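# Four arms sort stickered items into matching-color containers

## Task

Put every item into the container whose color matches the color of the sticker on that item.

## Robot and tools

Setup: four identical i2rt Big YAM arms (arm1, arm2, arm3, arm4). Each has six revolute joints, a two-finger gripper and a wrist camera, and reaches about 1.0 m from its joint1 axis. Fixed room cameras: cam_room_a1, cam_room_a2, cam_room_b1, cam_room_b2. Wrist cameras: arm1_cam_wrist to arm4_cam_wrist. With joints 1 and 6 at 0 and the hand level and pointing forward, the wrist camera rides on top of the hand and looks toward the fingertips.

Frames: every pose uses one scene frame in metres. The origin is on the floor and +z is up. Arm feet (base_link), each facing its own +x: arm1 at (-0.644, +1.377, +0.914), quat_wxyz (+0.682, +0.007, +0.004, +0.731); arm2 at (-0.655, -0.555, +0.928), (+0.747, +0.002, +0.000, -0.665); arm3 at (+0.651, -1.332, +0.868), (+0.663, -0.004, -0.006, -0.748); arm4 at (+0.648, +0.477, +0.879), (+0.687, +0.001, +0.003, +0.727). The "hand" point sits between the finger pads, roughly 1 cm behind the tips. Fingers point along the hand's +z, and the gripper opens and closes along the hand's y. The printed hand position can be off, more so far from the base. hand_target is where the hand would be at the joint targets the drive currently holds.

move: a single action for any subset of the arms. The keys arm1..arm4 each take an object with "joints", "target" (plus optional "speed"), or both. Arms left out get no new command but may still be driving toward earlier targets. "cameras" is a list of camera names or ["all"]. Omitted or null gives all cameras; [] gives none.
- joints: a dict of absolute joint targets keyed by name, in radians (gripper in metres). Ranges: joint1_rad -2.879..2.879 (yaw about the foot, positive is counter-clockwise from above, 0 points along the foot's facing); joint2_rad 0..3.141 (shoulder, 0 has the upper arm pointing back and roughly level, rising then going forward as it grows); joint3_rad 0..3.019 (elbow, 0 is fully folded, larger opens it); joint4_rad -1.692..1.57 (hand pitch, positive tips the fingers up); joint5_rad -1.57..1.57 (sideways swing, positive toward the arm's right); joint6_rad -2.094..2.094 (roll, positive is clockwise viewed from behind the hand); gripper_m 0..0.093 (the gap between fingertips). Joints move at different rates, so the hand can swing wide between postures.
- target: one list of 7 numbers per arm, [x, y, z, qw, qx, qy, qz]. It is an absolute pose in the scene frame, in the same form as the printed "hand" line. The hand follows a straight line from its hand_target toward it. When target is given, joints may hold only gripper_m.
- speed: the top path speed in m/s, 0.002..0.5, default 0.25. Rotation is capped at twice this value in rad/s. It is only valid together with target.
All motions in a call start together. All hand paths in one call finish together, paced by the slowest. A path runs 0.5 to 10 s and is cut short at 10 s. Each control step clips the commanded pose to within 100 mm and 20 degrees of the measured hand, then solves for joints, favouring position. Expect errors of a centimetre or more, overshoot in speed near full stretch, and no slowing for obstacles or other arms. Unknown keys make a call invalid. Out-of-range values get it refused. After a refusal, or a stop that blocks the request, the remaining move/wait/finished_scene calls in that reply are skipped.

wait: seconds 0..10 plus optional cameras. It commands nothing new and returns state and images.
zoom_image: camera plus region [x0, y0, x1, y1] in image pixels from the top-left, at most 504x504. It works only on cameras included in the latest images.
read_manual: gives URDF licence text only.
finished_scene: scene number. It ends the current scene for good. The items must already be packed and must stay that way.

Reading results: the "move" line lists each arm that was sent motion, with "done" or its worst status word. joint_status and hand_status describe how the last accepted action ended. "off_target" means the joint came to rest short and may still be pushing. "time_out" means the arm's joints were re-targeted near where they stood and keep pushing; on_its_own lists those still heading there. Send a joint its reported position to relieve the push. "joint command not followed" or "pose unreachable" means the self/arm-collision check held the targets back ("not_followed"), though the gripper command still runs. Arms under "as last shown" were not commanded, so their lines are repeated. "Joint velocities" are in rad/s (gripper in m/s). "within noise" means the arm is still. Joint torques are in joint order with a built-in offset. Joints 3 and 4 wrap their sign past ±28 N m. The "pictures" line gives the image order. Images may lag the state slightly.

Gripper: when squeezing a rigid part at full force, gripper_m reads up to ~0.005 m under its width, or on some units up to ~0.002 m over. Closed on nothing it reads 0.000–0.003. To grip firmly, command about 0.005 m below the width seen at first contact, or lower for soft, small or round items. Soft items get crushed more as the target drops. To release, command well above the current reading. Force is about 50–64 N per pad.

Cautions: the simulation keeps running while you compose a reply, holding the last command. Arms do not stop on contact and may push hard. Avoid pressing two arms together, and never close a gripper on another arm's fingers. The clearance check can react late and ignores fingers, gripper housings and cameras. Do not knock items off the work area or onto the floor. Do not drop parts, release them while moving, or slam into things. Loose objects may get a brief random shove. Sustained load, long reach or pushing at an unreachable pose heats motors. MOTOR HOT appears at 85 °C, and at 100 °C the arm goes limp for 30–60 s (OVER-TEMPERATURE FAULT, keys read limit_stop_at_motor_heat, so resend the targets). Prefer smooth moves and low effort.

Each tool is called after ">>>" as name(argument=value, ...), one argument or row to a line, values as JSON.

## Session

>>> move(
)

Scene clock: 0.00 s.
Joint torques (N m): no reading
Motor temperatures (°C): arm1=[22 24 25 23 21 21 21] | arm2=[24 24 24 22 22 20 23] | arm3=[24 24 23 24 24 23 23] | arm4=[23 21 22 22 25 21 24]
Heat: arm1: hottest joint3_rad 25 °C; arm2: hottest joint1_rad 24 °C; arm3: hottest joint1_rad 24 °C; arm4: hottest joint5_rad 25 °C.
Joint velocities: within noise
arm1.joint_positions: joint1_rad=-0.126 joint2_rad=+0.534 joint3_rad=+1.403 joint4_rad=-1.611 joint5_rad=-0.026 joint6_rad=-0.127 gripper_m=+0.09396
arm1.joint_status: not commanded
arm1.hand: x=-0.6307 y=+1.5344 z=+1.4214 quat_wxyz=(-0.298, +0.671, -0.622, -0.272) (m; scene frame)
arm1.hand_target: x=-0.6306 y=+1.5327 z=+1.4326 quat_wxyz=(-0.308, +0.666, -0.618, -0.280) (m; scene frame)
arm1.hand_status: not commanded
arm2.joint_positions: joint1_rad=-0.045 joint2_rad=+0.390 joint3_rad=+1.428 joint4_rad=-1.186 joint5_rad=+0.166 joint6_rad=-0.774 gripper_m=+0.09396
arm2.joint_status: not commanded
arm2.hand: x=-0.6756 y=-0.6916 z=+1.5578 quat_wxyz=(-0.217, -0.319, -0.688, +0.615) (m; scene frame)
arm2.hand_target: x=-0.6760 y=-0.6854 z=+1.5652 quat_wxyz=(-0.221, -0.317, -0.681, +0.622) (m; scene frame)
arm2.hand_status: not commanded
arm3.joint_positions: joint1_rad=+0.075 joint2_rad=+0.276 joint3_rad=+1.523 joint4_rad=-1.599 joint5_rad=-0.185 joint6_rad=-0.597 gripper_m=+0.09396
arm3.joint_status: not commanded
arm3.hand: x=+0.6803 y=-1.3506 z=+1.4452 quat_wxyz=(-0.326, -0.350, -0.735, +0.481) (m; scene frame)
arm3.hand_target: x=+0.6804 y=-1.3484 z=+1.4507 quat_wxyz=(-0.328, -0.347, -0.731, +0.487) (m; scene frame)
arm3.hand_status: not commanded
arm4.joint_positions: joint1_rad=+0.109 joint2_rad=+0.555 joint3_rad=+1.556 joint4_rad=-1.251 joint5_rad=+0.178 joint6_rad=-0.775 gripper_m=+0.09396
arm4.joint_status: not commanded
arm4.hand: x=+0.6522 y=+0.6599 z=+1.5276 quat_wxyz=(-0.572, +0.731, -0.297, -0.221) (m; scene frame)
arm4.hand_target: x=+0.6531 y=+0.6547 z=+1.5360 quat_wxyz=(-0.580, +0.725, -0.296, -0.226) (m; scene frame)
arm4.hand_status: not commanded
pictures: arm1_cam_wrist, arm2_cam_wrist, arm3_cam_wrist, arm4_cam_wrist, cam_room_a1, cam_room_a2, cam_room_b1, cam_room_b2
Images, in order (width x height): arm1_cam_wrist 672x504, arm2_cam_wrist 672x504, arm3_cam_wrist 672x504, arm4_cam_wrist 672x504, cam_room_a1 672x504, cam_room_a2 672x504, cam_room_b1 672x504, cam_room_b2 672x504.

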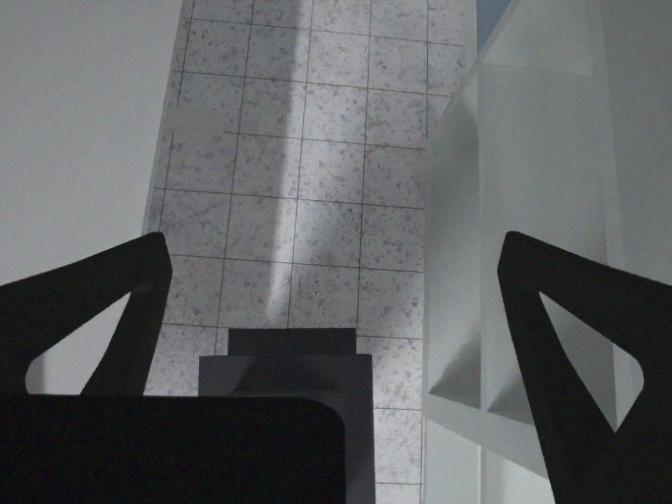

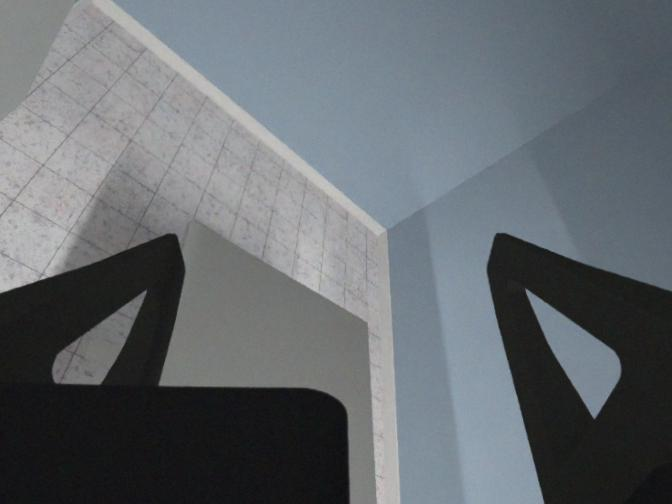

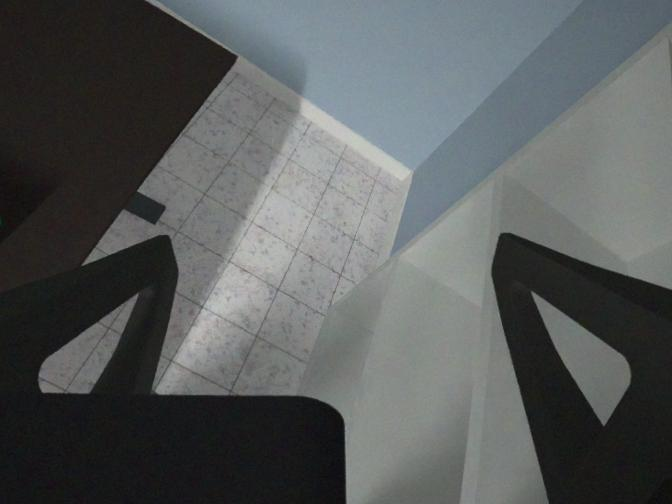

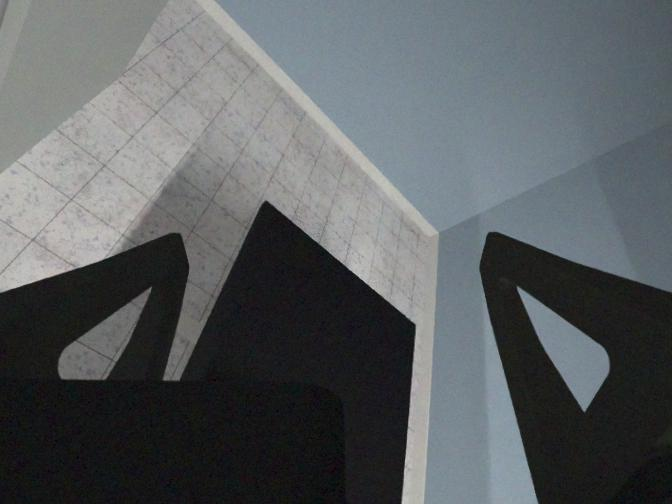

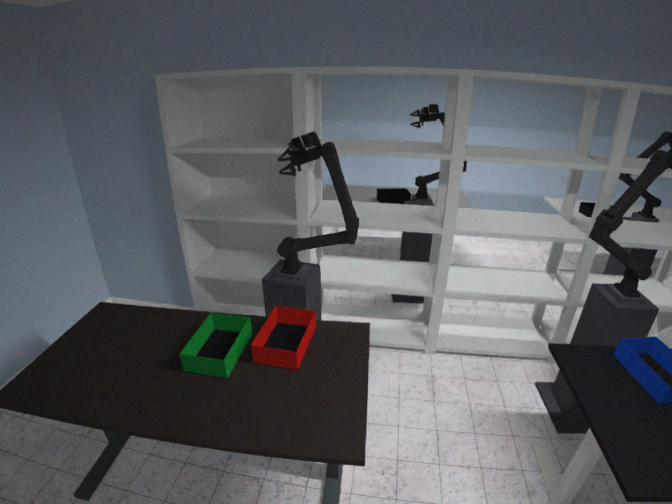

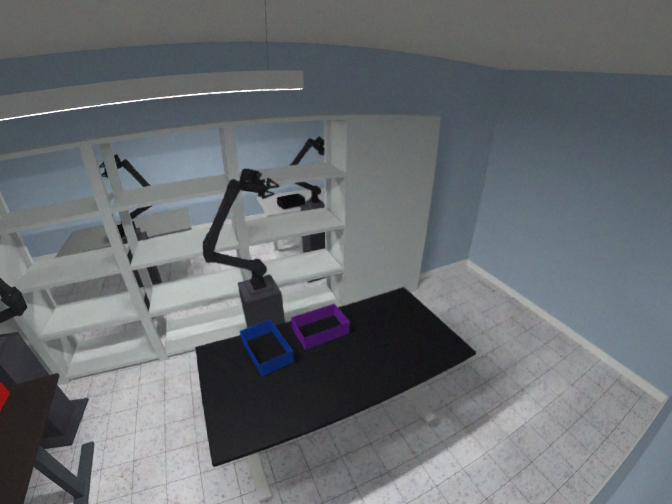

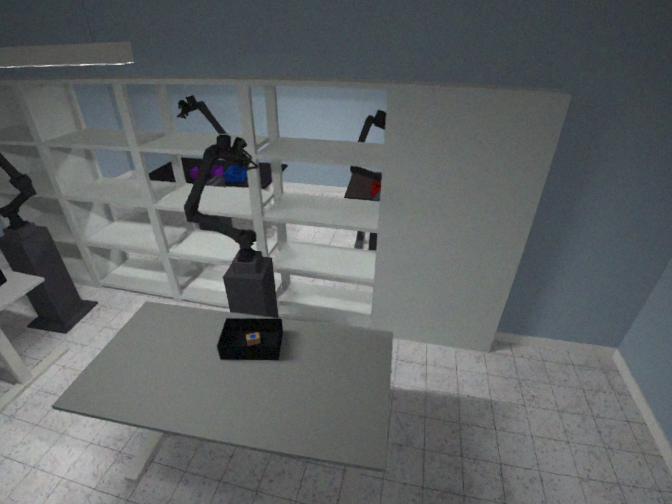

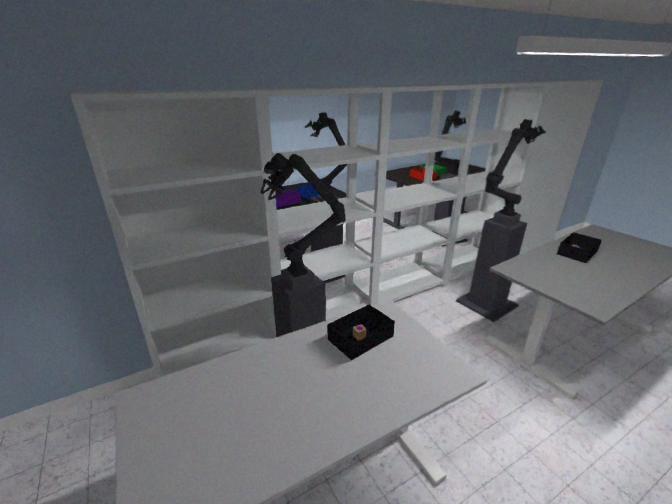

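>>> zoom_image(
  camera="cam_room_b1",
  region=[190, 300, 310, 380],
)

>>> zoom_image(
  camera="cam_room_b2",
  region=[310, 300, 410, 370],
)

>>> zoom_image(
  camera="cam_room_a1",
  region=[160, 260, 340, 390],
)

>>> zoom_image(
  camera="cam_room_a2",
  region=[220, 260, 400, 390],
)

>>> zoom_image(
  camera="cam_room_b1",
  region=[0, 60, 400, 360],
)

>>> zoom_image(
  camera="cam_room_b2",
  region=[200, 60, 672, 360],
)

Scaled by 4.200.

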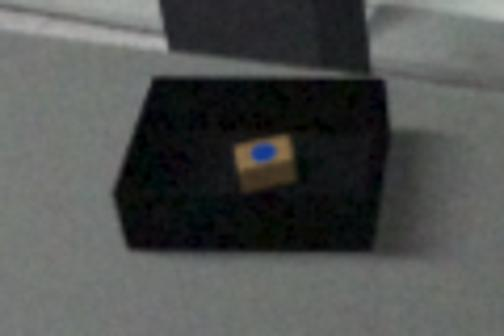

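Scaled by 5.040.

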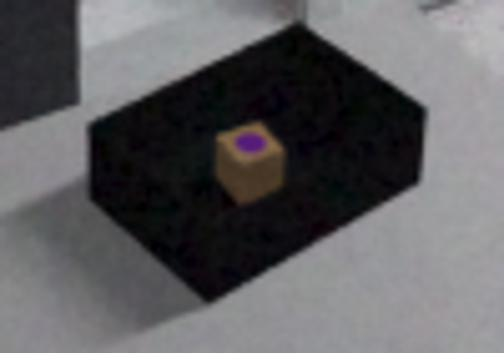

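Scaled by 2.800.

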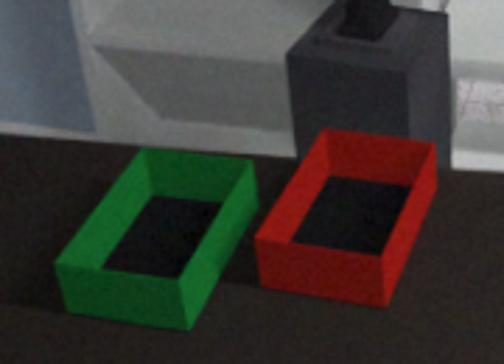

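Scaled by 2.800.

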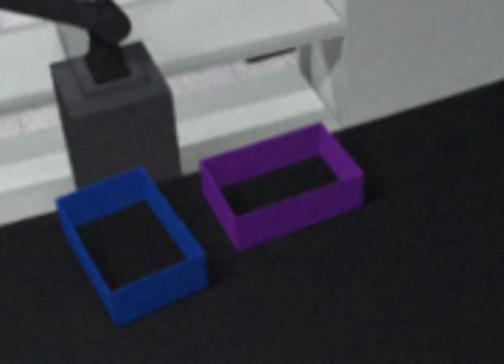

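Scaled by 1.260.

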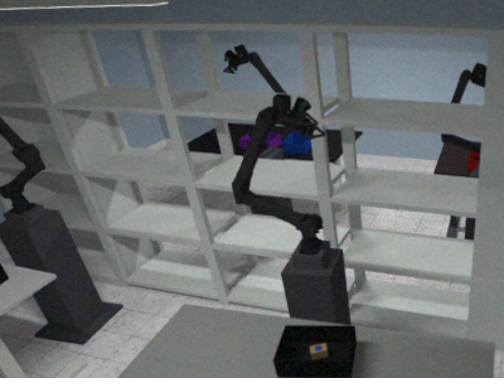

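Scaled by 1.068.

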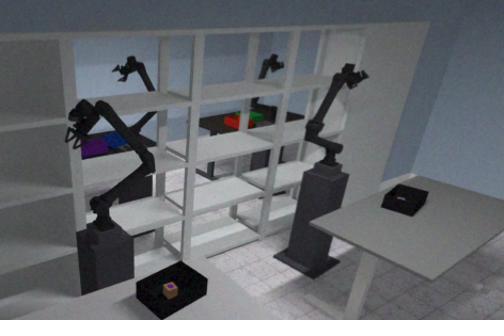

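>>> move(
  arm1={"joints":{"joint2_rad":1.405,"joint3_rad":1.618,"joint4_rad":-1.6,"joint5_rad":0,"joint6_rad":0}},
  arm2={"joints":{"joint2_rad":1.405,"joint3_rad":1.618,"joint4_rad":-1.6,"joint5_rad":0,"joint6_rad":0}},
  arm3={"joints":{"joint2_rad":1.405,"joint3_rad":1.618,"joint4_rad":-1.6,"joint5_rad":0,"joint6_rad":0}},
  arm4={"joints":{"joint2_rad":1.405,"joint3_rad":1.618,"joint4_rad":-1.6,"joint5_rad":0,"joint6_rad":0}},
  cameras=[],
)

>>> move(
  arm1={"joints":{"joint1_rad":1.501}},
  arm2={"joints":{"joint1_rad":-1.688}},
  arm3={"joints":{"joint1_rad":1.691}},
  arm4={"joints":{"joint1_rad":-1.627}},
)

Scene clock: 53.97 s.
Joint torques (N m): arm1=[-1.73 -10.75 12.7 0.81 0.07 0.07] | arm2=[0.91 -13.74 11.73 0.61 -0.16 0.21] | arm3=[1.26 -13.74 9.78 0.21 0.12 0.02] | arm4=[0.73 -14.56 9.83 -0.13 0 0.15]
Motor temperatures (°C): arm1=[22 24 29 24 21 21 21] | arm2=[24 25 27 23 22 20 23] | arm3=[24 25 24 24 24 23 23] | arm4=[23 22 27 22 25 21 24]
Heat: arm1: hottest joint3_rad 29 °C; arm2: hottest joint3_rad 27 °C; arm3: hottest joint2_rad 25 °C; arm4: hottest joint3_rad 27 °C.
move: arm1 done; arm2 done; arm3 done; arm4 done
Joint velocities: within noise
arm1.joint_positions: joint1_rad=-0.126 joint2_rad=+1.421 joint3_rad=+1.592 joint4_rad=-1.605 joint5_rad=-0.002 joint6_rad=-0.007 gripper_m=+0.09396
arm1.joint_status: all done
arm1.hand: x=-0.6131 y=+1.8179 z=+1.2515 quat_wxyz=(-0.045, +0.687, -0.723, -0.054) (m; scene frame)
arm1.hand_target: x=-0.6125 y=+1.8203 z=+1.2689 quat_wxyz=(-0.062, +0.683, -0.724, -0.069) (m; scene frame)
arm1.hand_status: not commanded
arm2.joint_positions: joint1_rad=-0.045 joint2_rad=+1.406 joint3_rad=+1.612 joint4_rad=-1.588 joint5_rad=+0.003 joint6_rad=-0.014 gripper_m=+0.09396
arm2.joint_status: all done
arm2.hand: x=-0.6248 y=-1.0021 z=+1.2786 quat_wxyz=(-0.067, -0.673, -0.733, +0.064) (m; scene frame)
arm2.hand_target: x=-0.6244 y=-0.9998 z=+1.2811 quat_wxyz=(-0.067, -0.679, -0.729, +0.061) (m; scene frame)
arm2.hand_status: not commanded
arm3.joint_positions: joint1_rad=+0.075 joint2_rad=+1.417 joint3_rad=+1.606 joint4_rad=-1.598 joint5_rad=-0.003 joint6_rad=-0.008 gripper_m=+0.09396
arm3.joint_status: all done
arm3.hand: x=+0.6302 y=-1.7720 z=+1.2176 quat_wxyz=(-0.062, -0.717, -0.691, +0.062) (m; scene frame)
arm3.hand_target: x=+0.6298 y=-1.7708 z=+1.2278 quat_wxyz=(-0.069, -0.720, -0.687, +0.070) (m; scene frame)
arm3.hand_status: not commanded
arm4.joint_positions: joint1_rad=+0.109 joint2_rad=+1.416 joint3_rad=+1.601 joint4_rad=-1.589 joint5_rad=+0.003 joint6_rad=-0.014 gripper_m=+0.09396
arm4.joint_status: all done
arm4.hand: x=+0.5769 y=+0.9194 z=+1.2208 quat_wxyz=(-0.052, +0.765, -0.639, -0.063) (m; scene frame)
arm4.hand_target: x=+0.5767 y=+0.9171 z=+1.2324 quat_wxyz=(-0.057, +0.760, -0.644, -0.071) (m; scene frame)
arm4.hand_status: not commanded
pictures: none
No camera images: "cameras" was empty.

Scene clock: 55.83 s.
Joint torques (N m): arm1=[-2.32 -10.34 12.96 0.95 0.05 0.1] | arm2=[1.26 -13.57 11.71 0.57 -0.05 0.19] | arm3=[1.08 -13.98 9.72 0.17 0.08 0.02] | arm4=[1.26 -13.92 9.92 -0.05 0.07 0.14]
Motor temperatures (°C): arm1=[22 24 29 23 21 21 21] | arm2=[24 25 28 23 22 20 23] | arm3=[24 25 25 24 24 23 23] | arm4=[23 22 27 22 25 21 24]
Heat: arm1: hottest joint3_rad 29 °C; arm2: hottest joint3_rad 28 °C; arm3: hottest joint2_rad 25 °C; arm4: hottest joint3_rad 27 °C.
move: arm1 done; arm2 done; arm3 done; arm4 done
Joint velocities: within noise
arm1.joint_positions: joint1_rad=+1.504 joint2_rad=+1.421 joint3_rad=+1.592 joint4_rad=-1.605 joint5_rad=-0.002 joint6_rad=-0.006 gripper_m=+0.09398
arm1.joint_status: all done
arm1.hand: x=-1.0806 y=+1.3755 z=+1.2577 quat_wxyz=(-0.001, +0.997, +0.004, -0.076) (m; scene frame)
arm1.hand_target: x=-1.0828 y=+1.3772 z=+1.2751 quat_wxyz=(-0.001, +0.995, +0.000, -0.099) (m; scene frame)
arm1.hand_status: not commanded
arm2.joint_positions: joint1_rad=-1.694 joint2_rad=+1.406 joint3_rad=+1.612 joint4_rad=-1.588 joint5_rad=+0.001 joint6_rad=-0.012 gripper_m=+0.09398
arm2.joint_status: all done
arm2.hand: x=-1.1025 y=-0.5529 z=+1.2791 quat_wxyz=(+0.003, -0.996, -0.003, +0.093) (m; scene frame)
arm2.hand_target: x=-1.1003 y=-0.5558 z=+1.2816 quat_wxyz=(+0.002, -0.996, +0.000, +0.091) (m; scene frame)
arm2.hand_status: not commanded
arm3.joint_positions: joint1_rad=+1.691 joint2_rad=+1.417 joint3_rad=+1.606 joint4_rad=-1.598 joint5_rad=-0.002 joint6_rad=-0.006 gripper_m=+0.09398
arm3.joint_status: all done
arm3.hand: x=+1.0962 y=-1.3273 z=+1.2120 quat_wxyz=(-0.081, +0.003, -0.997, +0.006) (m; scene frame)
arm3.hand_target: x=+1.0951 y=-1.3274 z=+1.2222 quat_wxyz=(-0.092, +0.000, -0.996, +0.007) (m; scene frame)
arm3.hand_status: not commanded
arm4.joint_positions: joint1_rad=-1.634 joint2_rad=+1.416 joint3_rad=+1.601 joint4_rad=-1.589 joint5_rad=+0.001 joint6_rad=-0.011 gripper_m=+0.09398
arm4.joint_status: all done
arm4.hand: x=+1.0963 y=+0.4751 z=+1.2198 quat_wxyz=(-0.081, +0.002, -0.997, +0.003) (m; scene frame)
arm4.hand_target: x=+1.0941 y=+0.4783 z=+1.2315 quat_wxyz=(-0.090, +0.000, -0.996, +0.002) (m; scene frame)
arm4.hand_status: not commanded
pictures: arm1_cam_wrist, arm2_cam_wrist, arm3_cam_wrist, arm4_cam_wrist, cam_room_a1, cam_room_a2, cam_room_b1, cam_room_b2
Images, in order (width x height): arm1_cam_wrist 672x504, arm2_cam_wrist 672x504, arm3_cam_wrist 672x504, arm4_cam_wrist 672x504, cam_room_a1 672x504, cam_room_a2 672x504, cam_room_b1 672x504, cam_room_b2 672x504.

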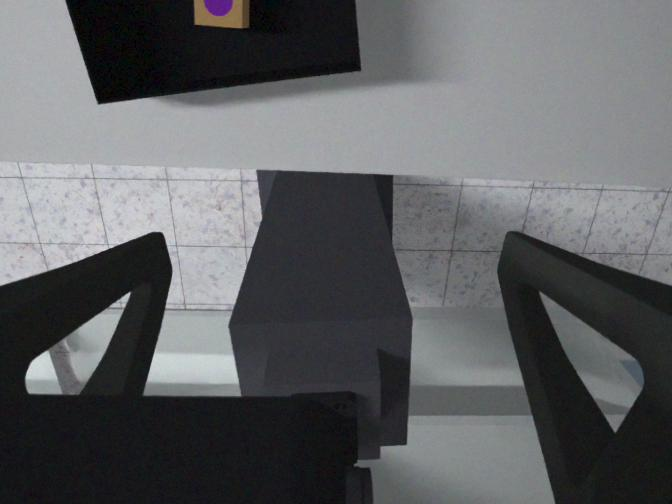

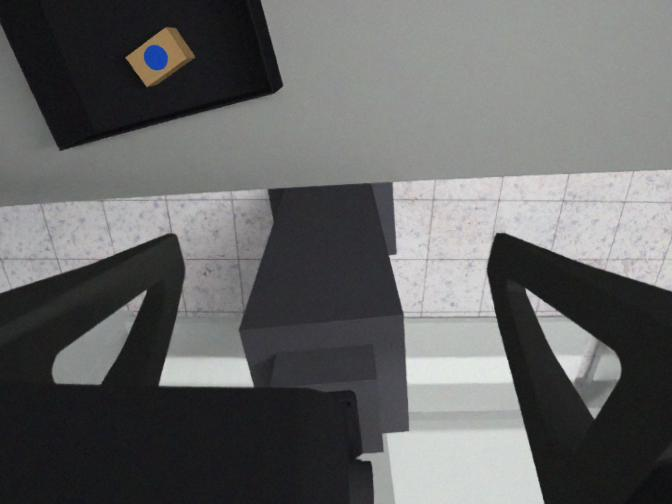

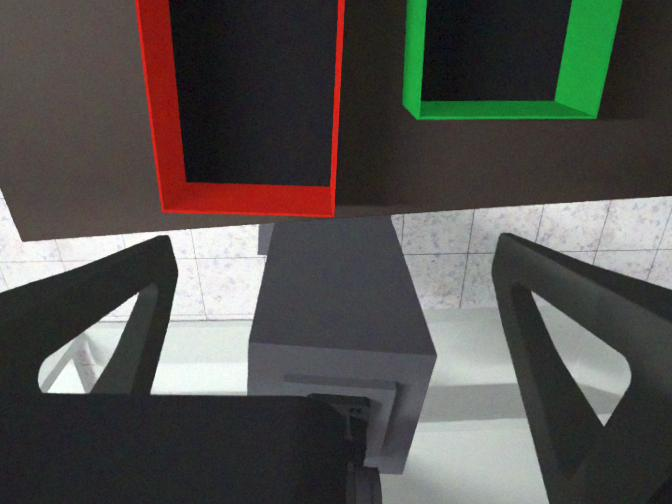

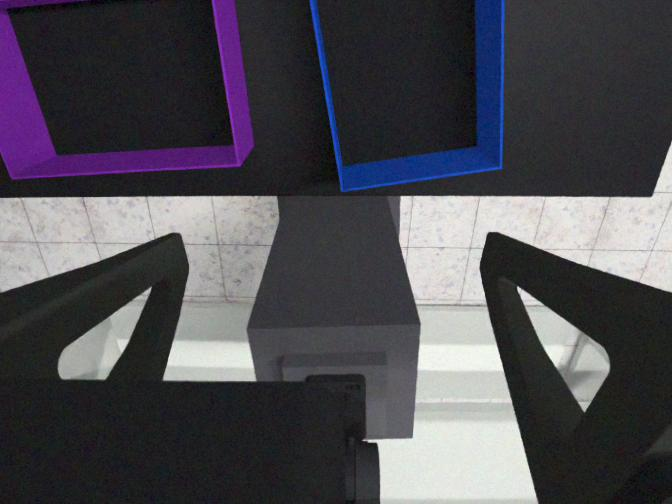

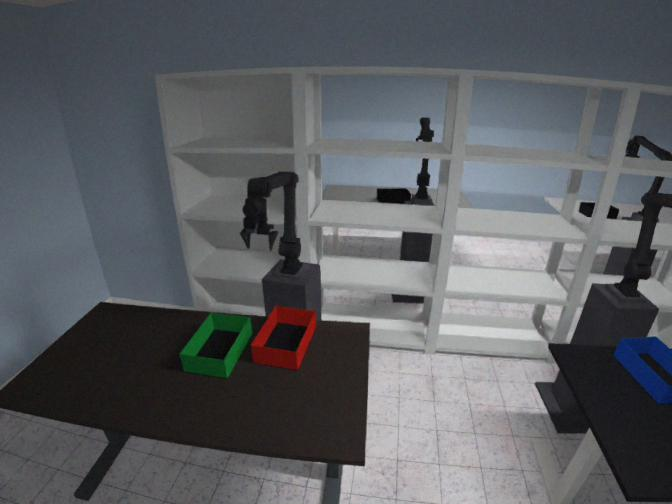

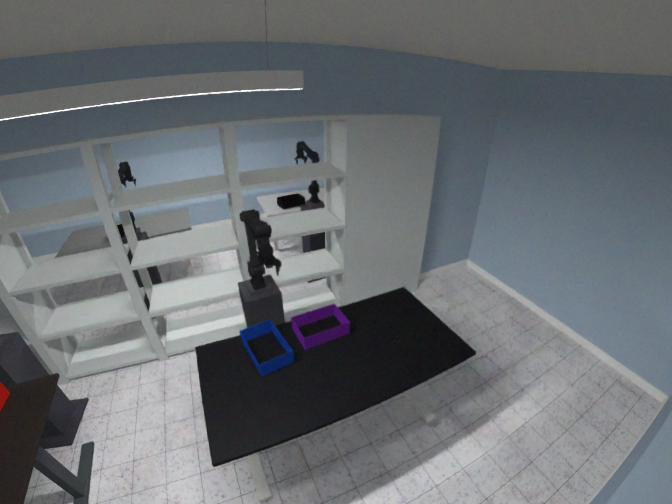

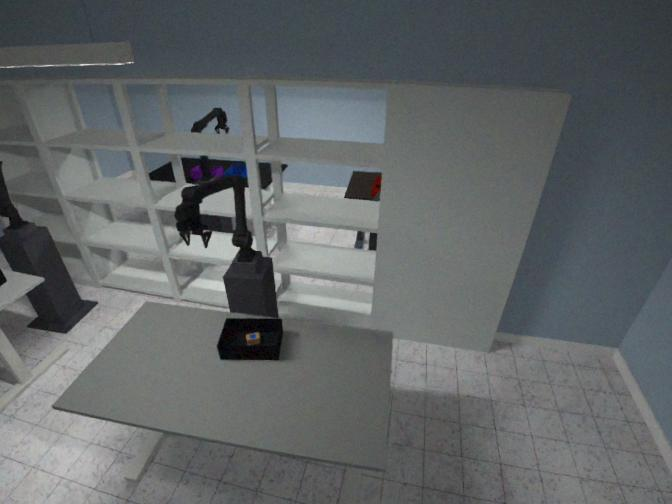

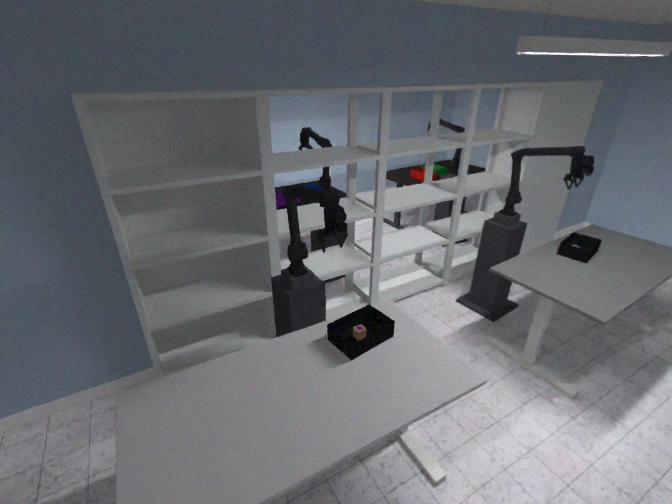

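>>> move(
  arm1={"target":[-1.28,1.30,1.18,0,1,0,0]},
  arm2={"target":[-1.25,-0.67,1.18,0,1,0,0]},
  arm4={"target":[1.25,0.52,1.18,0,0,1,0]},
  cameras=["arm1_cam_wrist","arm2_cam_wrist","arm4_cam_wrist"],
)

Scene clock: 68.77 s.
Joint torques (N m): arm1=[-1.44 -18.32 15.64 -0.02 -0.04 0.07] | arm2=[0.73 -19.9 15.77 0.13 -0.11 0.21] | arm3=[1.03 -13.92 9.73 0.2 0.09 0.01] | arm4=[1.2 -19.14 12.25 -0.18 -0.02 0.16]
Motor temperatures (°C): arm1=[22 25 31 23 21 21 21] | arm2=[24 25 30 22 22 20 23] | arm3=[24 25 26 24 24 23 23] | arm4=[23 22 29 22 25 21 24]
Heat: arm1: hottest joint3_rad 31 °C; arm2: hottest joint3_rad 30 °C; arm3: hottest joint3_rad 26 °C; arm4: hottest joint3_rad 29 °C.
move: arm1 off_target; arm2 off_target; arm4 off_target
Joint velocities: within noise
arm1.joint_positions: joint1_rad=+1.615 joint2_rad=+2.048 joint3_rad=+2.157 joint4_rad=-1.685 joint5_rad=-0.003 joint6_rad=+0.111 gripper_m=+0.09398
arm1.joint_status: not commanded
arm1.hand: x=-1.2705 y=+1.3053 z=+1.1549 quat_wxyz=(+0.000, +1.000, +0.001, -0.005) (m; scene frame)
arm1.hand_target: x=-1.2783 y=+1.3001 z=+1.1794 quat_wxyz=(+0.004, +1.000, +0.000, -0.031) (m; scene frame)
arm1.hand_status: off_target (0.027 m and 0.6 deg from the pose sent, 0.227 m and 8.8 deg at the start; a joint's target at an end of its range on 29 of 54 steps)
arm2.joint_positions: joint1_rad=-1.499 joint2_rad=+1.925 joint3_rad=+1.997 joint4_rad=-1.662 joint5_rad=+0.000 joint6_rad=+0.175 gripper_m=+0.09398
arm2.joint_status: not commanded
arm2.hand: x=-1.2380 y=-0.6668 z=+1.1706 quat_wxyz=(+0.003, -1.000, -0.007, -0.011) (m; scene frame)
arm2.hand_target: x=-1.2493 y=-0.6699 z=+1.1799 quat_wxyz=(+0.000, -1.000, +0.000, +0.001) (m; scene frame)
arm2.hand_status: off_target (0.016 m and 1.5 deg from the pose sent, 0.213 m and 10.7 deg at the start)
arm3: as last shown
arm4.joint_positions: joint1_rad=-1.564 joint2_rad=+1.862 joint3_rad=+2.039 joint4_rad=-1.669 joint5_rad=+0.001 joint6_rad=+0.055 gripper_m=+0.09398
arm4.joint_status: not commanded
arm4.hand: x=+1.2391 y=+0.5151 z=+1.1720 quat_wxyz=(-0.037, +0.004, -0.999, +0.000) (m; scene frame)
arm4.hand_target: x=+1.2491 y=+0.5201 z=+1.1793 quat_wxyz=(-0.046, +0.001, -0.999, -0.003) (m; scene frame)
arm4.hand_status: off_target (0.014 m and 4.2 deg from the pose sent, 0.165 m and 9.2 deg at the start; a joint's target at an end of its range on 36 of 54 steps)
pictures: arm1_cam_wrist, arm2_cam_wrist, arm4_cam_wrist
Images, in order (width x height): arm1_cam_wrist 672x504, arm2_cam_wrist 672x504, arm4_cam_wrist 672x504.

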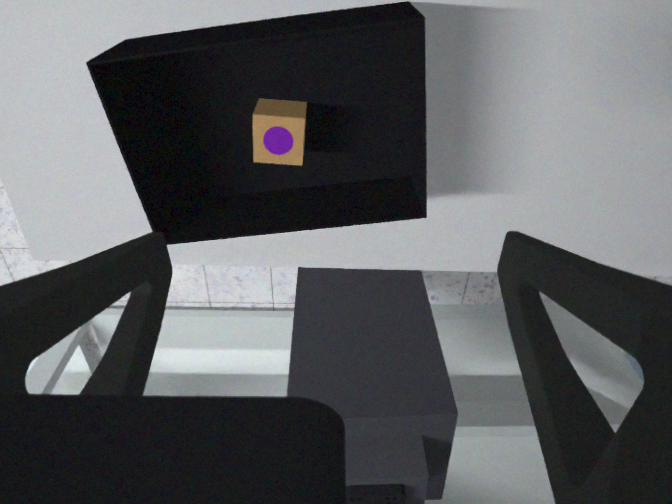

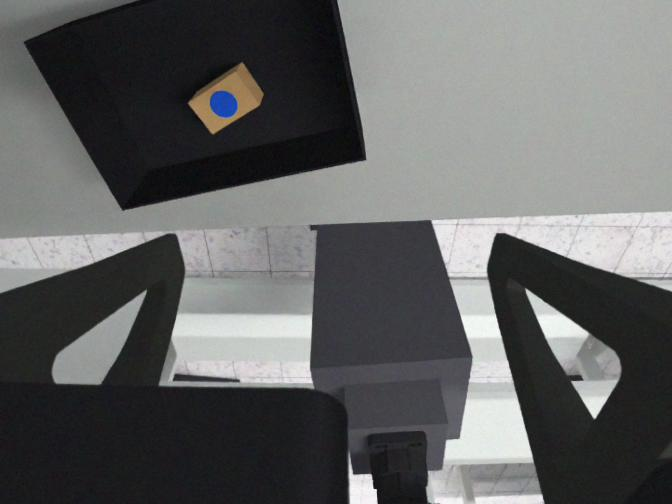

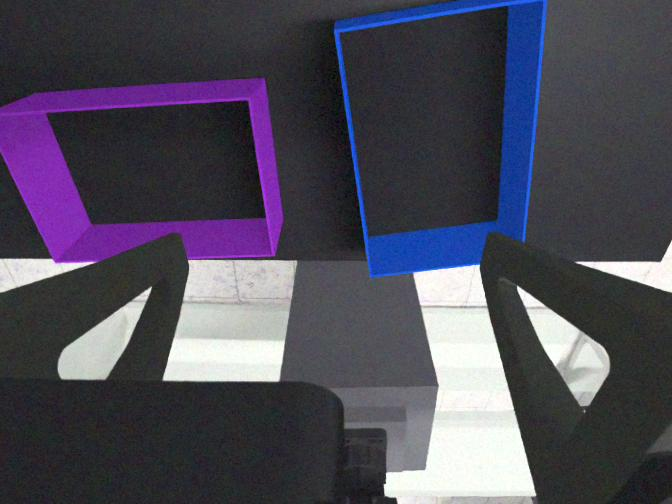

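>>> move(
  arm1={"target":[-1.155,1.24,0.93,0,1,0,0]},
  arm2={"target":[-1.16,-0.79,0.93,0,0.891,-0.454,0]},
  cameras=["arm1_cam_wrist","arm2_cam_wrist","cam_room_b1","cam_room_b2"],
)

Scene clock: 94.60 s.
Joint torques (N m): arm1=[-1.9 -15.27 9.03 1.11 -0.04 0.13] | arm2=[0.91 -18.32 8.7 1.2 0.16 0.21] | arm3=[1.2 -13.92 9.73 0.23 0.1 0.01] | arm4=[1.14 -18.9 12.11 -0.17 -0.03 0.19]
Motor temperatures (°C): arm1=[22 25 34 23 21 21 21] | arm2=[24 27 32 22 22 20 23] | arm3=[24 25 28 24 24 23 23] | arm4=[23 23 31 22 24 21 24]
Heat: arm1: hottest joint3_rad 34 °C; arm2: hottest joint3_rad 32 °C; arm3: hottest joint3_rad 28 °C; arm4: hottest joint3_rad 31 °C.
move: arm1 done; arm2 off_target
Joint velocities: within noise
arm1.joint_positions: joint1_rad=+1.756 joint2_rad=+1.924 joint3_rad=+1.330 joint4_rad=-1.017 joint5_rad=-0.006 joint6_rad=+0.253 gripper_m=+0.09398
arm1.joint_status: not commanded
arm1.hand: x=-1.1498 y=+1.2452 z=+0.9247 quat_wxyz=(-0.004, +1.000, +0.000, +0.012) (m; scene frame)
arm1.hand_target: x=-1.1550 y=+1.2400 z=+0.9302 quat_wxyz=(+0.000, +1.000, +0.000, +0.000) (m; scene frame)
arm1.hand_status: done (0.009 m and 1.5 deg from the pose sent, 0.261 m and 0.6 deg at the start)
arm2.joint_positions: joint1_rad=-1.254 joint2_rad=+1.943 joint3_rad=+1.421 joint4_rad=-1.020 joint5_rad=-0.003 joint6_rad=+1.363 gripper_m=+0.09398
arm2.joint_status: not commanded
arm2.hand: x=-1.1640 y=-0.7911 z=+0.9486 quat_wxyz=(-0.010, -0.894, +0.448, +0.007) (m; scene frame)
arm2.hand_target: x=-1.1595 y=-0.7898 z=+0.9303 quat_wxyz=(+0.000, -0.891, +0.454, +0.000) (m; scene frame)
arm2.hand_status: off_target (0.019 m and 1.6 deg from the pose sent, 0.281 m and 54.8 deg at the start)
arm3, arm4: as last shown
arm4.hand_target: x=+1.2491 y=+0.5201 z=+1.1793 quat_wxyz=(-0.046, +0.000, -0.999, -0.003) (m; scene frame)
pictures: arm1_cam_wrist, arm2_cam_wrist, cam_room_b1, cam_room_b2
Images, in order (width x height): arm1_cam_wrist 672x504, arm2_cam_wrist 672x504, cam_room_b1 672x504, cam_room_b2 672x504.

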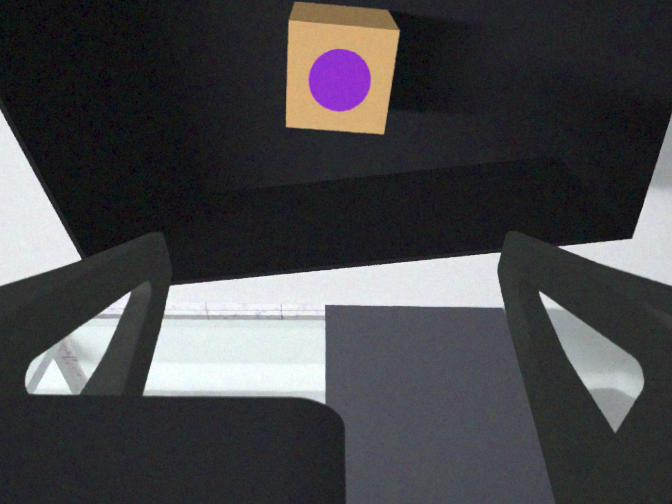

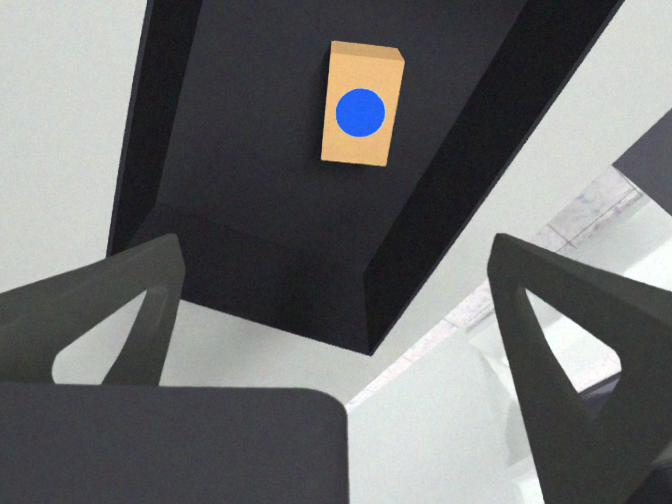

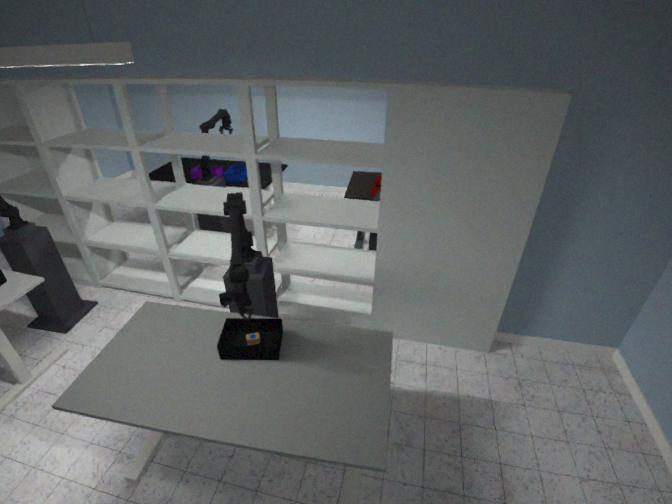

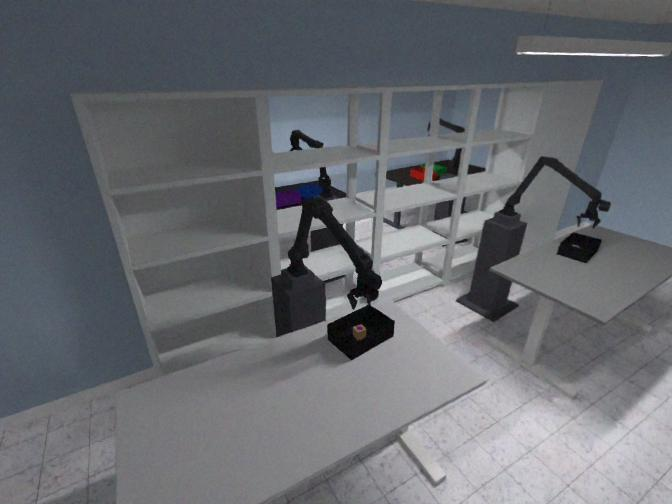

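>>> move(
  arm1={"target":[-1.162,1.24,0.805,0,0.9994,-0.035,0],"speed":0.15},
  arm2={"target":[-1.141,-0.795,0.80,0,0.891,-0.454,0],"speed":0.15},
  cameras=["arm1_cam_wrist","arm2_cam_wrist","cam_room_b1","cam_room_b2"],
)

Scene clock: 103.33 s.
Joint torques (N m): arm1=[-1.38 -15.85 7.3 0.91 -0.01 0.1] | arm2=[1.38 -18.73 6.94 1.17 0.17 0.21] | arm3=[1.03 -14.04 9.76 0.2 0.09 0.01] | arm4=[1.03 -19.19 12.12 -0.27 -0.01 0.15]
Motor temperatures (°C): arm1=[22 26 33 23 21 21 21] | arm2=[24 27 31 22 22 20 23] | arm3=[24 25 28 24 24 23 23] | arm4=[23 23 32 22 24 21 24]
Heat: arm1: hottest joint3_rad 33 °C; arm2: hottest joint3_rad 31 °C; arm3: hottest joint3_rad 28 °C; arm4: hottest joint3_rad 32 °C.
move: arm1 done; arm2 off_target
Joint velocities: within noise
arm1.joint_positions: joint1_rad=+1.756 joint2_rad=+2.134 joint3_rad=+1.295 joint4_rad=-0.760 joint5_rad=-0.006 joint6_rad=+0.321 gripper_m=+0.09398
arm1.joint_status: not commanded
arm1.hand: x=-1.1584 y=+1.2438 z=+0.8066 quat_wxyz=(-0.002, +0.999, -0.033, +0.006) (m; scene frame)
arm1.hand_target: x=-1.1618 y=+1.2400 z=+0.8050 quat_wxyz=(+0.000, +0.999, -0.035, +0.000) (m; scene frame)
arm1.hand_status: done (0.005 m and 0.7 deg from the pose sent, 0.120 m and 4.3 deg at the start)
arm2.joint_positions: joint1_rad=-1.238 joint2_rad=+2.134 joint3_rad=+1.319 joint4_rad=-0.730 joint5_rad=-0.003 joint6_rad=+1.387 gripper_m=+0.09398
arm2.joint_status: not commanded
arm2.hand: x=-1.1499 y=-0.7941 z=+0.8169 quat_wxyz=(-0.009, -0.892, +0.452, +0.006) (m; scene frame)
arm2.hand_target: x=-1.1406 y=-0.7947 z=+0.8005 quat_wxyz=(+0.000, -0.891, +0.454, +0.000) (m; scene frame)
arm2.hand_status: off_target (0.019 m and 1.3 deg from the pose sent, 0.151 m and 1.6 deg at the start)
arm3, arm4: as last shown
pictures: arm1_cam_wrist, arm2_cam_wrist, cam_room_b1, cam_room_b2
Images, in order (width x height): arm1_cam_wrist 672x504, arm2_cam_wrist 672x504, cam_room_b1 672x504, cam_room_b2 672x504.

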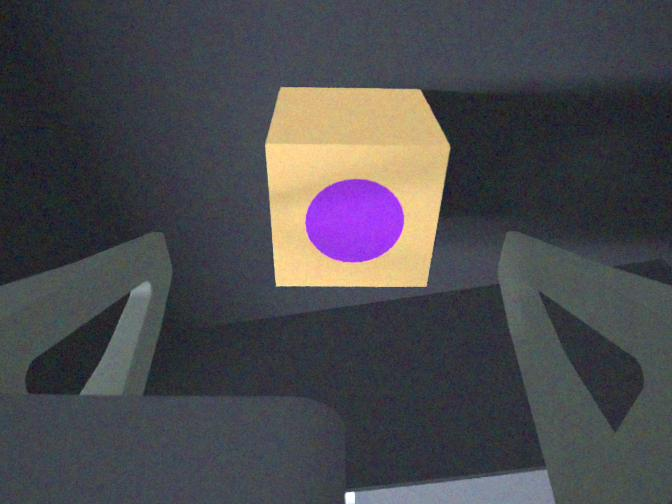

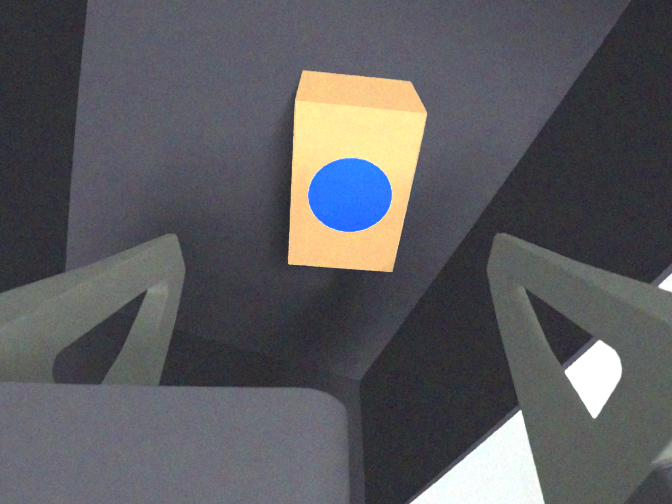

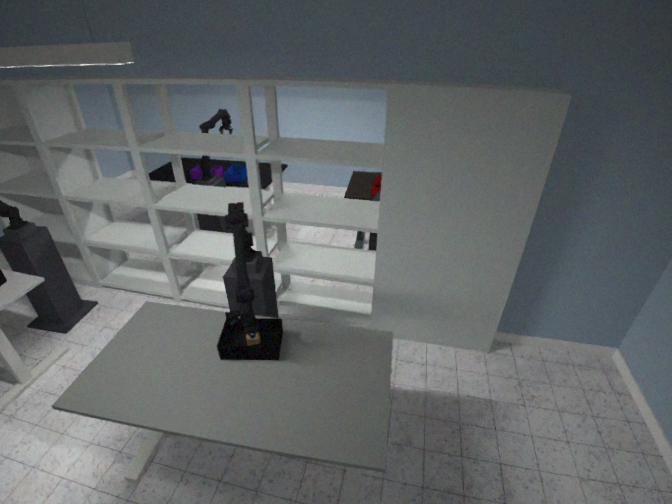

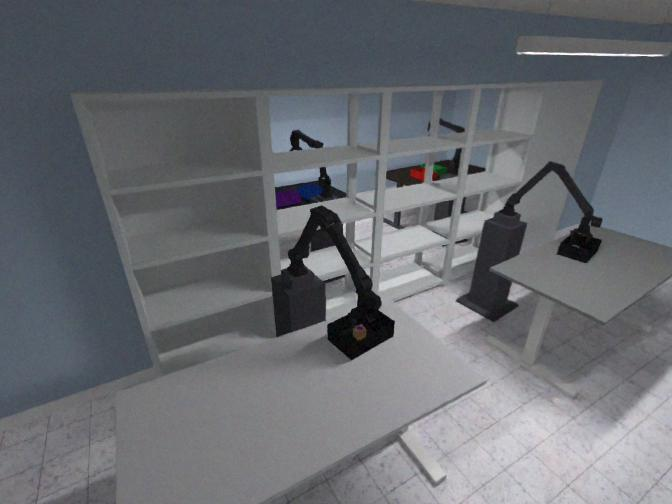

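>>> move(
  arm1={"target":[-1.163,1.246,0.755,0,0.9994,-0.035,0],"speed":0.12},
  arm2={"target":[-1.137,-0.792,0.742,0,0.891,-0.454,0],"speed":0.12},
  cameras=["arm1_cam_wrist","arm2_cam_wrist"],
)

Scene clock: 111.30 s.
Joint torques (N m): arm1=[-2.2 -16.15 6.95 0.92 0.06 0.01] | arm2=[1.38 -19.37 6.16 1.16 0.17 0.2] | arm3=[1.08 -13.86 9.7 0.18 0.09 0] | arm4=[1.26 -18.96 12.19 -0.27 -0.01 0.14]
Motor temperatures (°C): arm1=[22 26 32 23 21 21 21] | arm2=[24 27 31 22 22 20 23] | arm3=[24 25 28 24 24 23 23] | arm4=[23 23 32 22 24 21 24]
Heat: arm1: hottest joint3_rad 32 °C; arm2: hottest joint3_rad 31 °C; arm3: hottest joint3_rad 28 °C; arm4: hottest joint3_rad 32 °C.
move: arm1 done; arm2 off_target
Joint velocities: within noise
arm1.joint_positions: joint1_rad=+1.756 joint2_rad=+2.233 joint3_rad=+1.295 joint4_rad=-0.665 joint5_rad=-0.006 joint6_rad=+0.321 gripper_m=+0.09398
arm1.joint_status: not commanded
arm1.hand: x=-1.1555 y=+1.2449 z=+0.7552 quat_wxyz=(-0.003, +0.999, -0.034, +0.008) (m; scene frame)
arm1.hand_target: x=-1.1628 y=+1.2461 z=+0.7551 quat_wxyz=(+0.000, +0.999, -0.035, +0.000) (m; scene frame)
arm1.hand_status: done (0.008 m and 1.0 deg from the pose sent, 0.052 m and 0.7 deg at the start)
arm2.joint_positions: joint1_rad=-1.238 joint2_rad=+2.248 joint3_rad=+1.317 joint4_rad=-0.617 joint5_rad=-0.003 joint6_rad=+1.387 gripper_m=+0.09398
arm2.joint_status: not commanded
arm2.hand: x=-1.1460 y=-0.7921 z=+0.7572 quat_wxyz=(-0.008, -0.892, +0.452, +0.005) (m; scene frame)
arm2.hand_target: x=-1.1368 y=-0.7918 z=+0.7424 quat_wxyz=(+0.000, -0.891, +0.454, +0.000) (m; scene frame)
arm2.hand_status: off_target (0.018 m and 1.2 deg from the pose sent, 0.076 m and 1.4 deg at the start)
arm3, arm4: as last shown
pictures: arm1_cam_wrist, arm2_cam_wrist
Images, in order (width x height): arm1_cam_wrist 672x504, arm2_cam_wrist 672x504.

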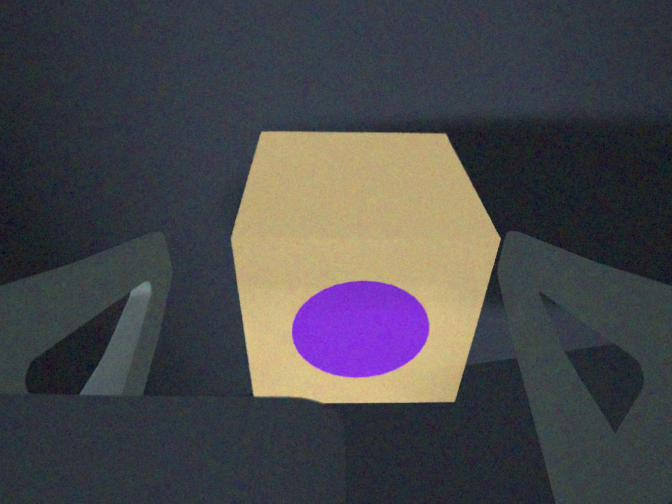

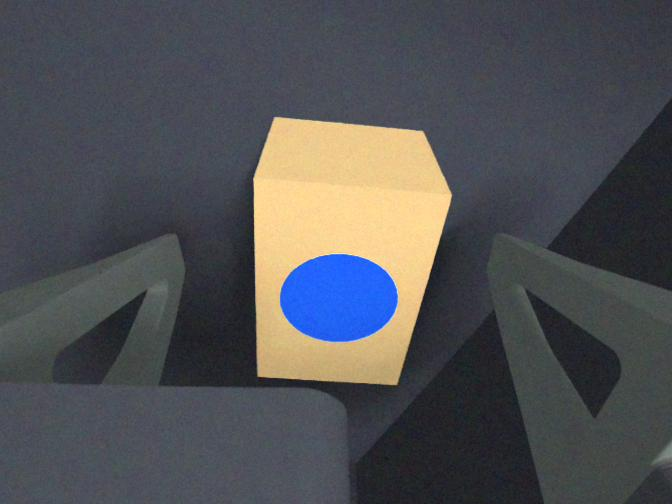

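>>> move(
  arm1={"target":[-1.168,1.252,0.752,0,0.9994,-0.035,0],"joints":{"gripper_m":0.063},"speed":0.1},
  arm2={"joints":{"gripper_m":0.055}},
  cameras=[],
)

>>> move(
  arm1={"joints":{"gripper_m":0.04}},
  arm2={"joints":{"gripper_m":0.03}},
  cameras=["arm1_cam_wrist","arm2_cam_wrist"],
)

Scene clock: 117.13 s.
Joint torques (N m): arm1=[-2.78 -14.97 8.09 0.95 0.04 -0.07] | arm2=[1.38 -19.49 6.15 1.11 0.16 0.19] | arm3=[1.14 -13.86 9.7 0.2 0.1 0.01] | arm4=[1.14 -19.19 12.18 -0.31 -0.03 0.15]
Motor temperatures (°C): arm1=[22 26 32 23 21 21 21] | arm2=[24 27 30 22 22 20 23] | arm3=[24 25 28 24 24 23 23] | arm4=[23 23 33 22 24 21 24]
Heat: arm1: hottest joint3_rad 32 °C; arm2: hottest joint3_rad 30 °C; arm3: hottest joint3_rad 28 °C; arm4: hottest joint3_rad 33 °C.
move: arm1 off_target; arm2 done
Joint velocities: within noise
arm1.joint_positions: joint1_rad=+1.747 joint2_rad=+2.233 joint3_rad=+1.295 joint4_rad=-0.665 joint5_rad=-0.006 joint6_rad=+0.313 gripper_m=+0.06307
arm1.joint_status: all done
arm1.hand: x=-1.1567 y=+1.2496 z=+0.7552 quat_wxyz=(-0.003, +0.999, -0.034, +0.008) (m; scene frame)
arm1.hand_target: x=-1.1677 y=+1.2522 z=+0.7522 quat_wxyz=(+0.000, +0.999, -0.035, +0.000) (m; scene frame)
arm1.hand_status: off_target (0.012 m and 1.0 deg from the pose sent, 0.015 m and 1.0 deg at the start)
arm2.joint_positions: joint1_rad=-1.238 joint2_rad=+2.248 joint3_rad=+1.317 joint4_rad=-0.617 joint5_rad=-0.003 joint6_rad=+1.387 gripper_m=+0.05511
arm2.joint_status: all done
arm2.hand: x=-1.1460 y=-0.7921 z=+0.7572 quat_wxyz=(-0.008, -0.892, +0.452, +0.005) (m; scene frame)
arm2.hand_target: x=-1.1367 y=-0.7918 z=+0.7424 quat_wxyz=(+0.000, -0.891, +0.454, +0.000) (m; scene frame)
arm2.hand_status: not commanded
arm3, arm4: as last shown
pictures: none
No camera images: "cameras" was empty.

Scene clock: 117.63 s.
Joint torques (N m): arm1=[-2.61 -15.09 8.02 0.9 0.05 -0.04] | arm2=[1.44 -19.31 6.19 1.14 0.17 0.19] | arm3=[1.26 -13.98 9.73 0.18 0.1 0.01] | arm4=[1.2 -19.08 12.15 -0.08 -0.02 0.17]
Motor temperatures (°C): arm1=[22 26 32 23 21 21 21] | arm2=[24 27 30 22 22 20 23] | arm3=[24 25 28 24 24 23 23] | arm4=[23 23 33 22 24 21 24]
Heat: arm1: hottest joint3_rad 32 °C; arm2: hottest joint3_rad 30 °C; arm3: hottest joint3_rad 28 °C; arm4: hottest joint3_rad 33 °C.
move: arm1 off_target; arm2 off_target
Joint velocities: within noise
arm1.joint_positions: joint1_rad=+1.747 joint2_rad=+2.233 joint3_rad=+1.295 joint4_rad=-0.665 joint5_rad=-0.006 joint6_rad=+0.313 gripper_m=+0.05278
arm1.joint_status: gripper_m off_target (ended at +0.05281, target +0.04000)
arm1.hand: x=-1.1567 y=+1.2494 z=+0.7552 quat_wxyz=(-0.002, +0.999, -0.034, +0.008) (m; scene frame)
arm1.hand_target: x=-1.1677 y=+1.2522 z=+0.7522 quat_wxyz=(+0.000, +0.999, -0.035, +0.000) (m; scene frame)
arm1.hand_status: not commanded
arm2.joint_positions: joint1_rad=-1.238 joint2_rad=+2.248 joint3_rad=+1.317 joint4_rad=-0.616 joint5_rad=-0.003 joint6_rad=+1.387 gripper_m=+0.04409
arm2.joint_status: gripper_m off_target (ended at +0.04412, target +0.03000)
arm2.hand: x=-1.1461 y=-0.7922 z=+0.7572 quat_wxyz=(-0.008, -0.892, +0.452, +0.006) (m; scene frame)
arm2.hand_target: x=-1.1368 y=-0.7918 z=+0.7424 quat_wxyz=(+0.000, -0.891, +0.454, +0.000) (m; scene frame)
arm2.hand_status: not commanded
arm3, arm4: as last shown
pictures: arm1_cam_wrist, arm2_cam_wrist
Images, in order (width x height): arm1_cam_wrist 672x504, arm2_cam_wrist 672x504.

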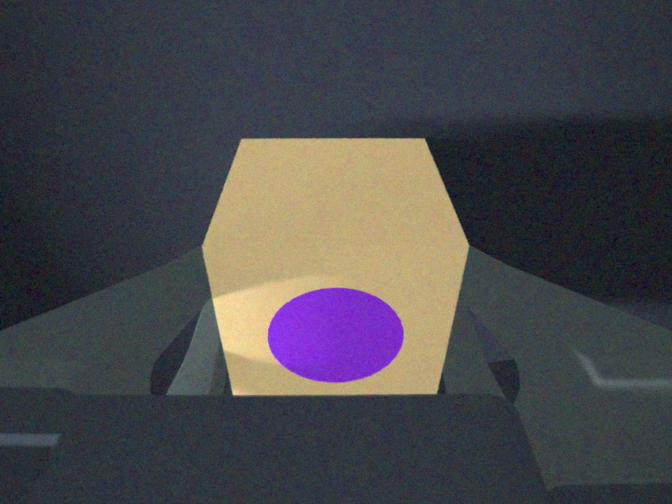

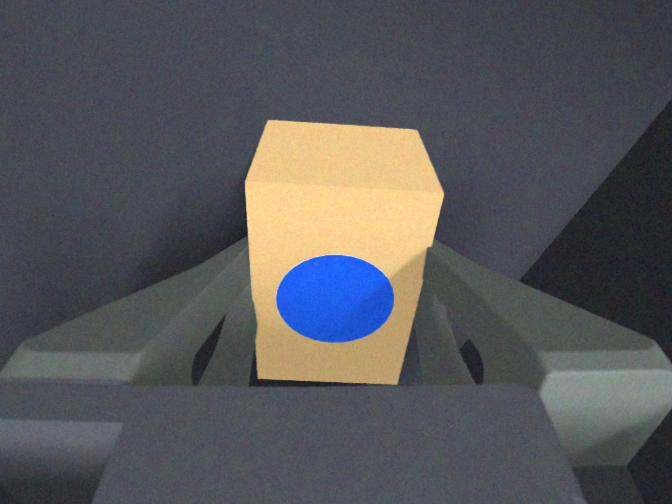

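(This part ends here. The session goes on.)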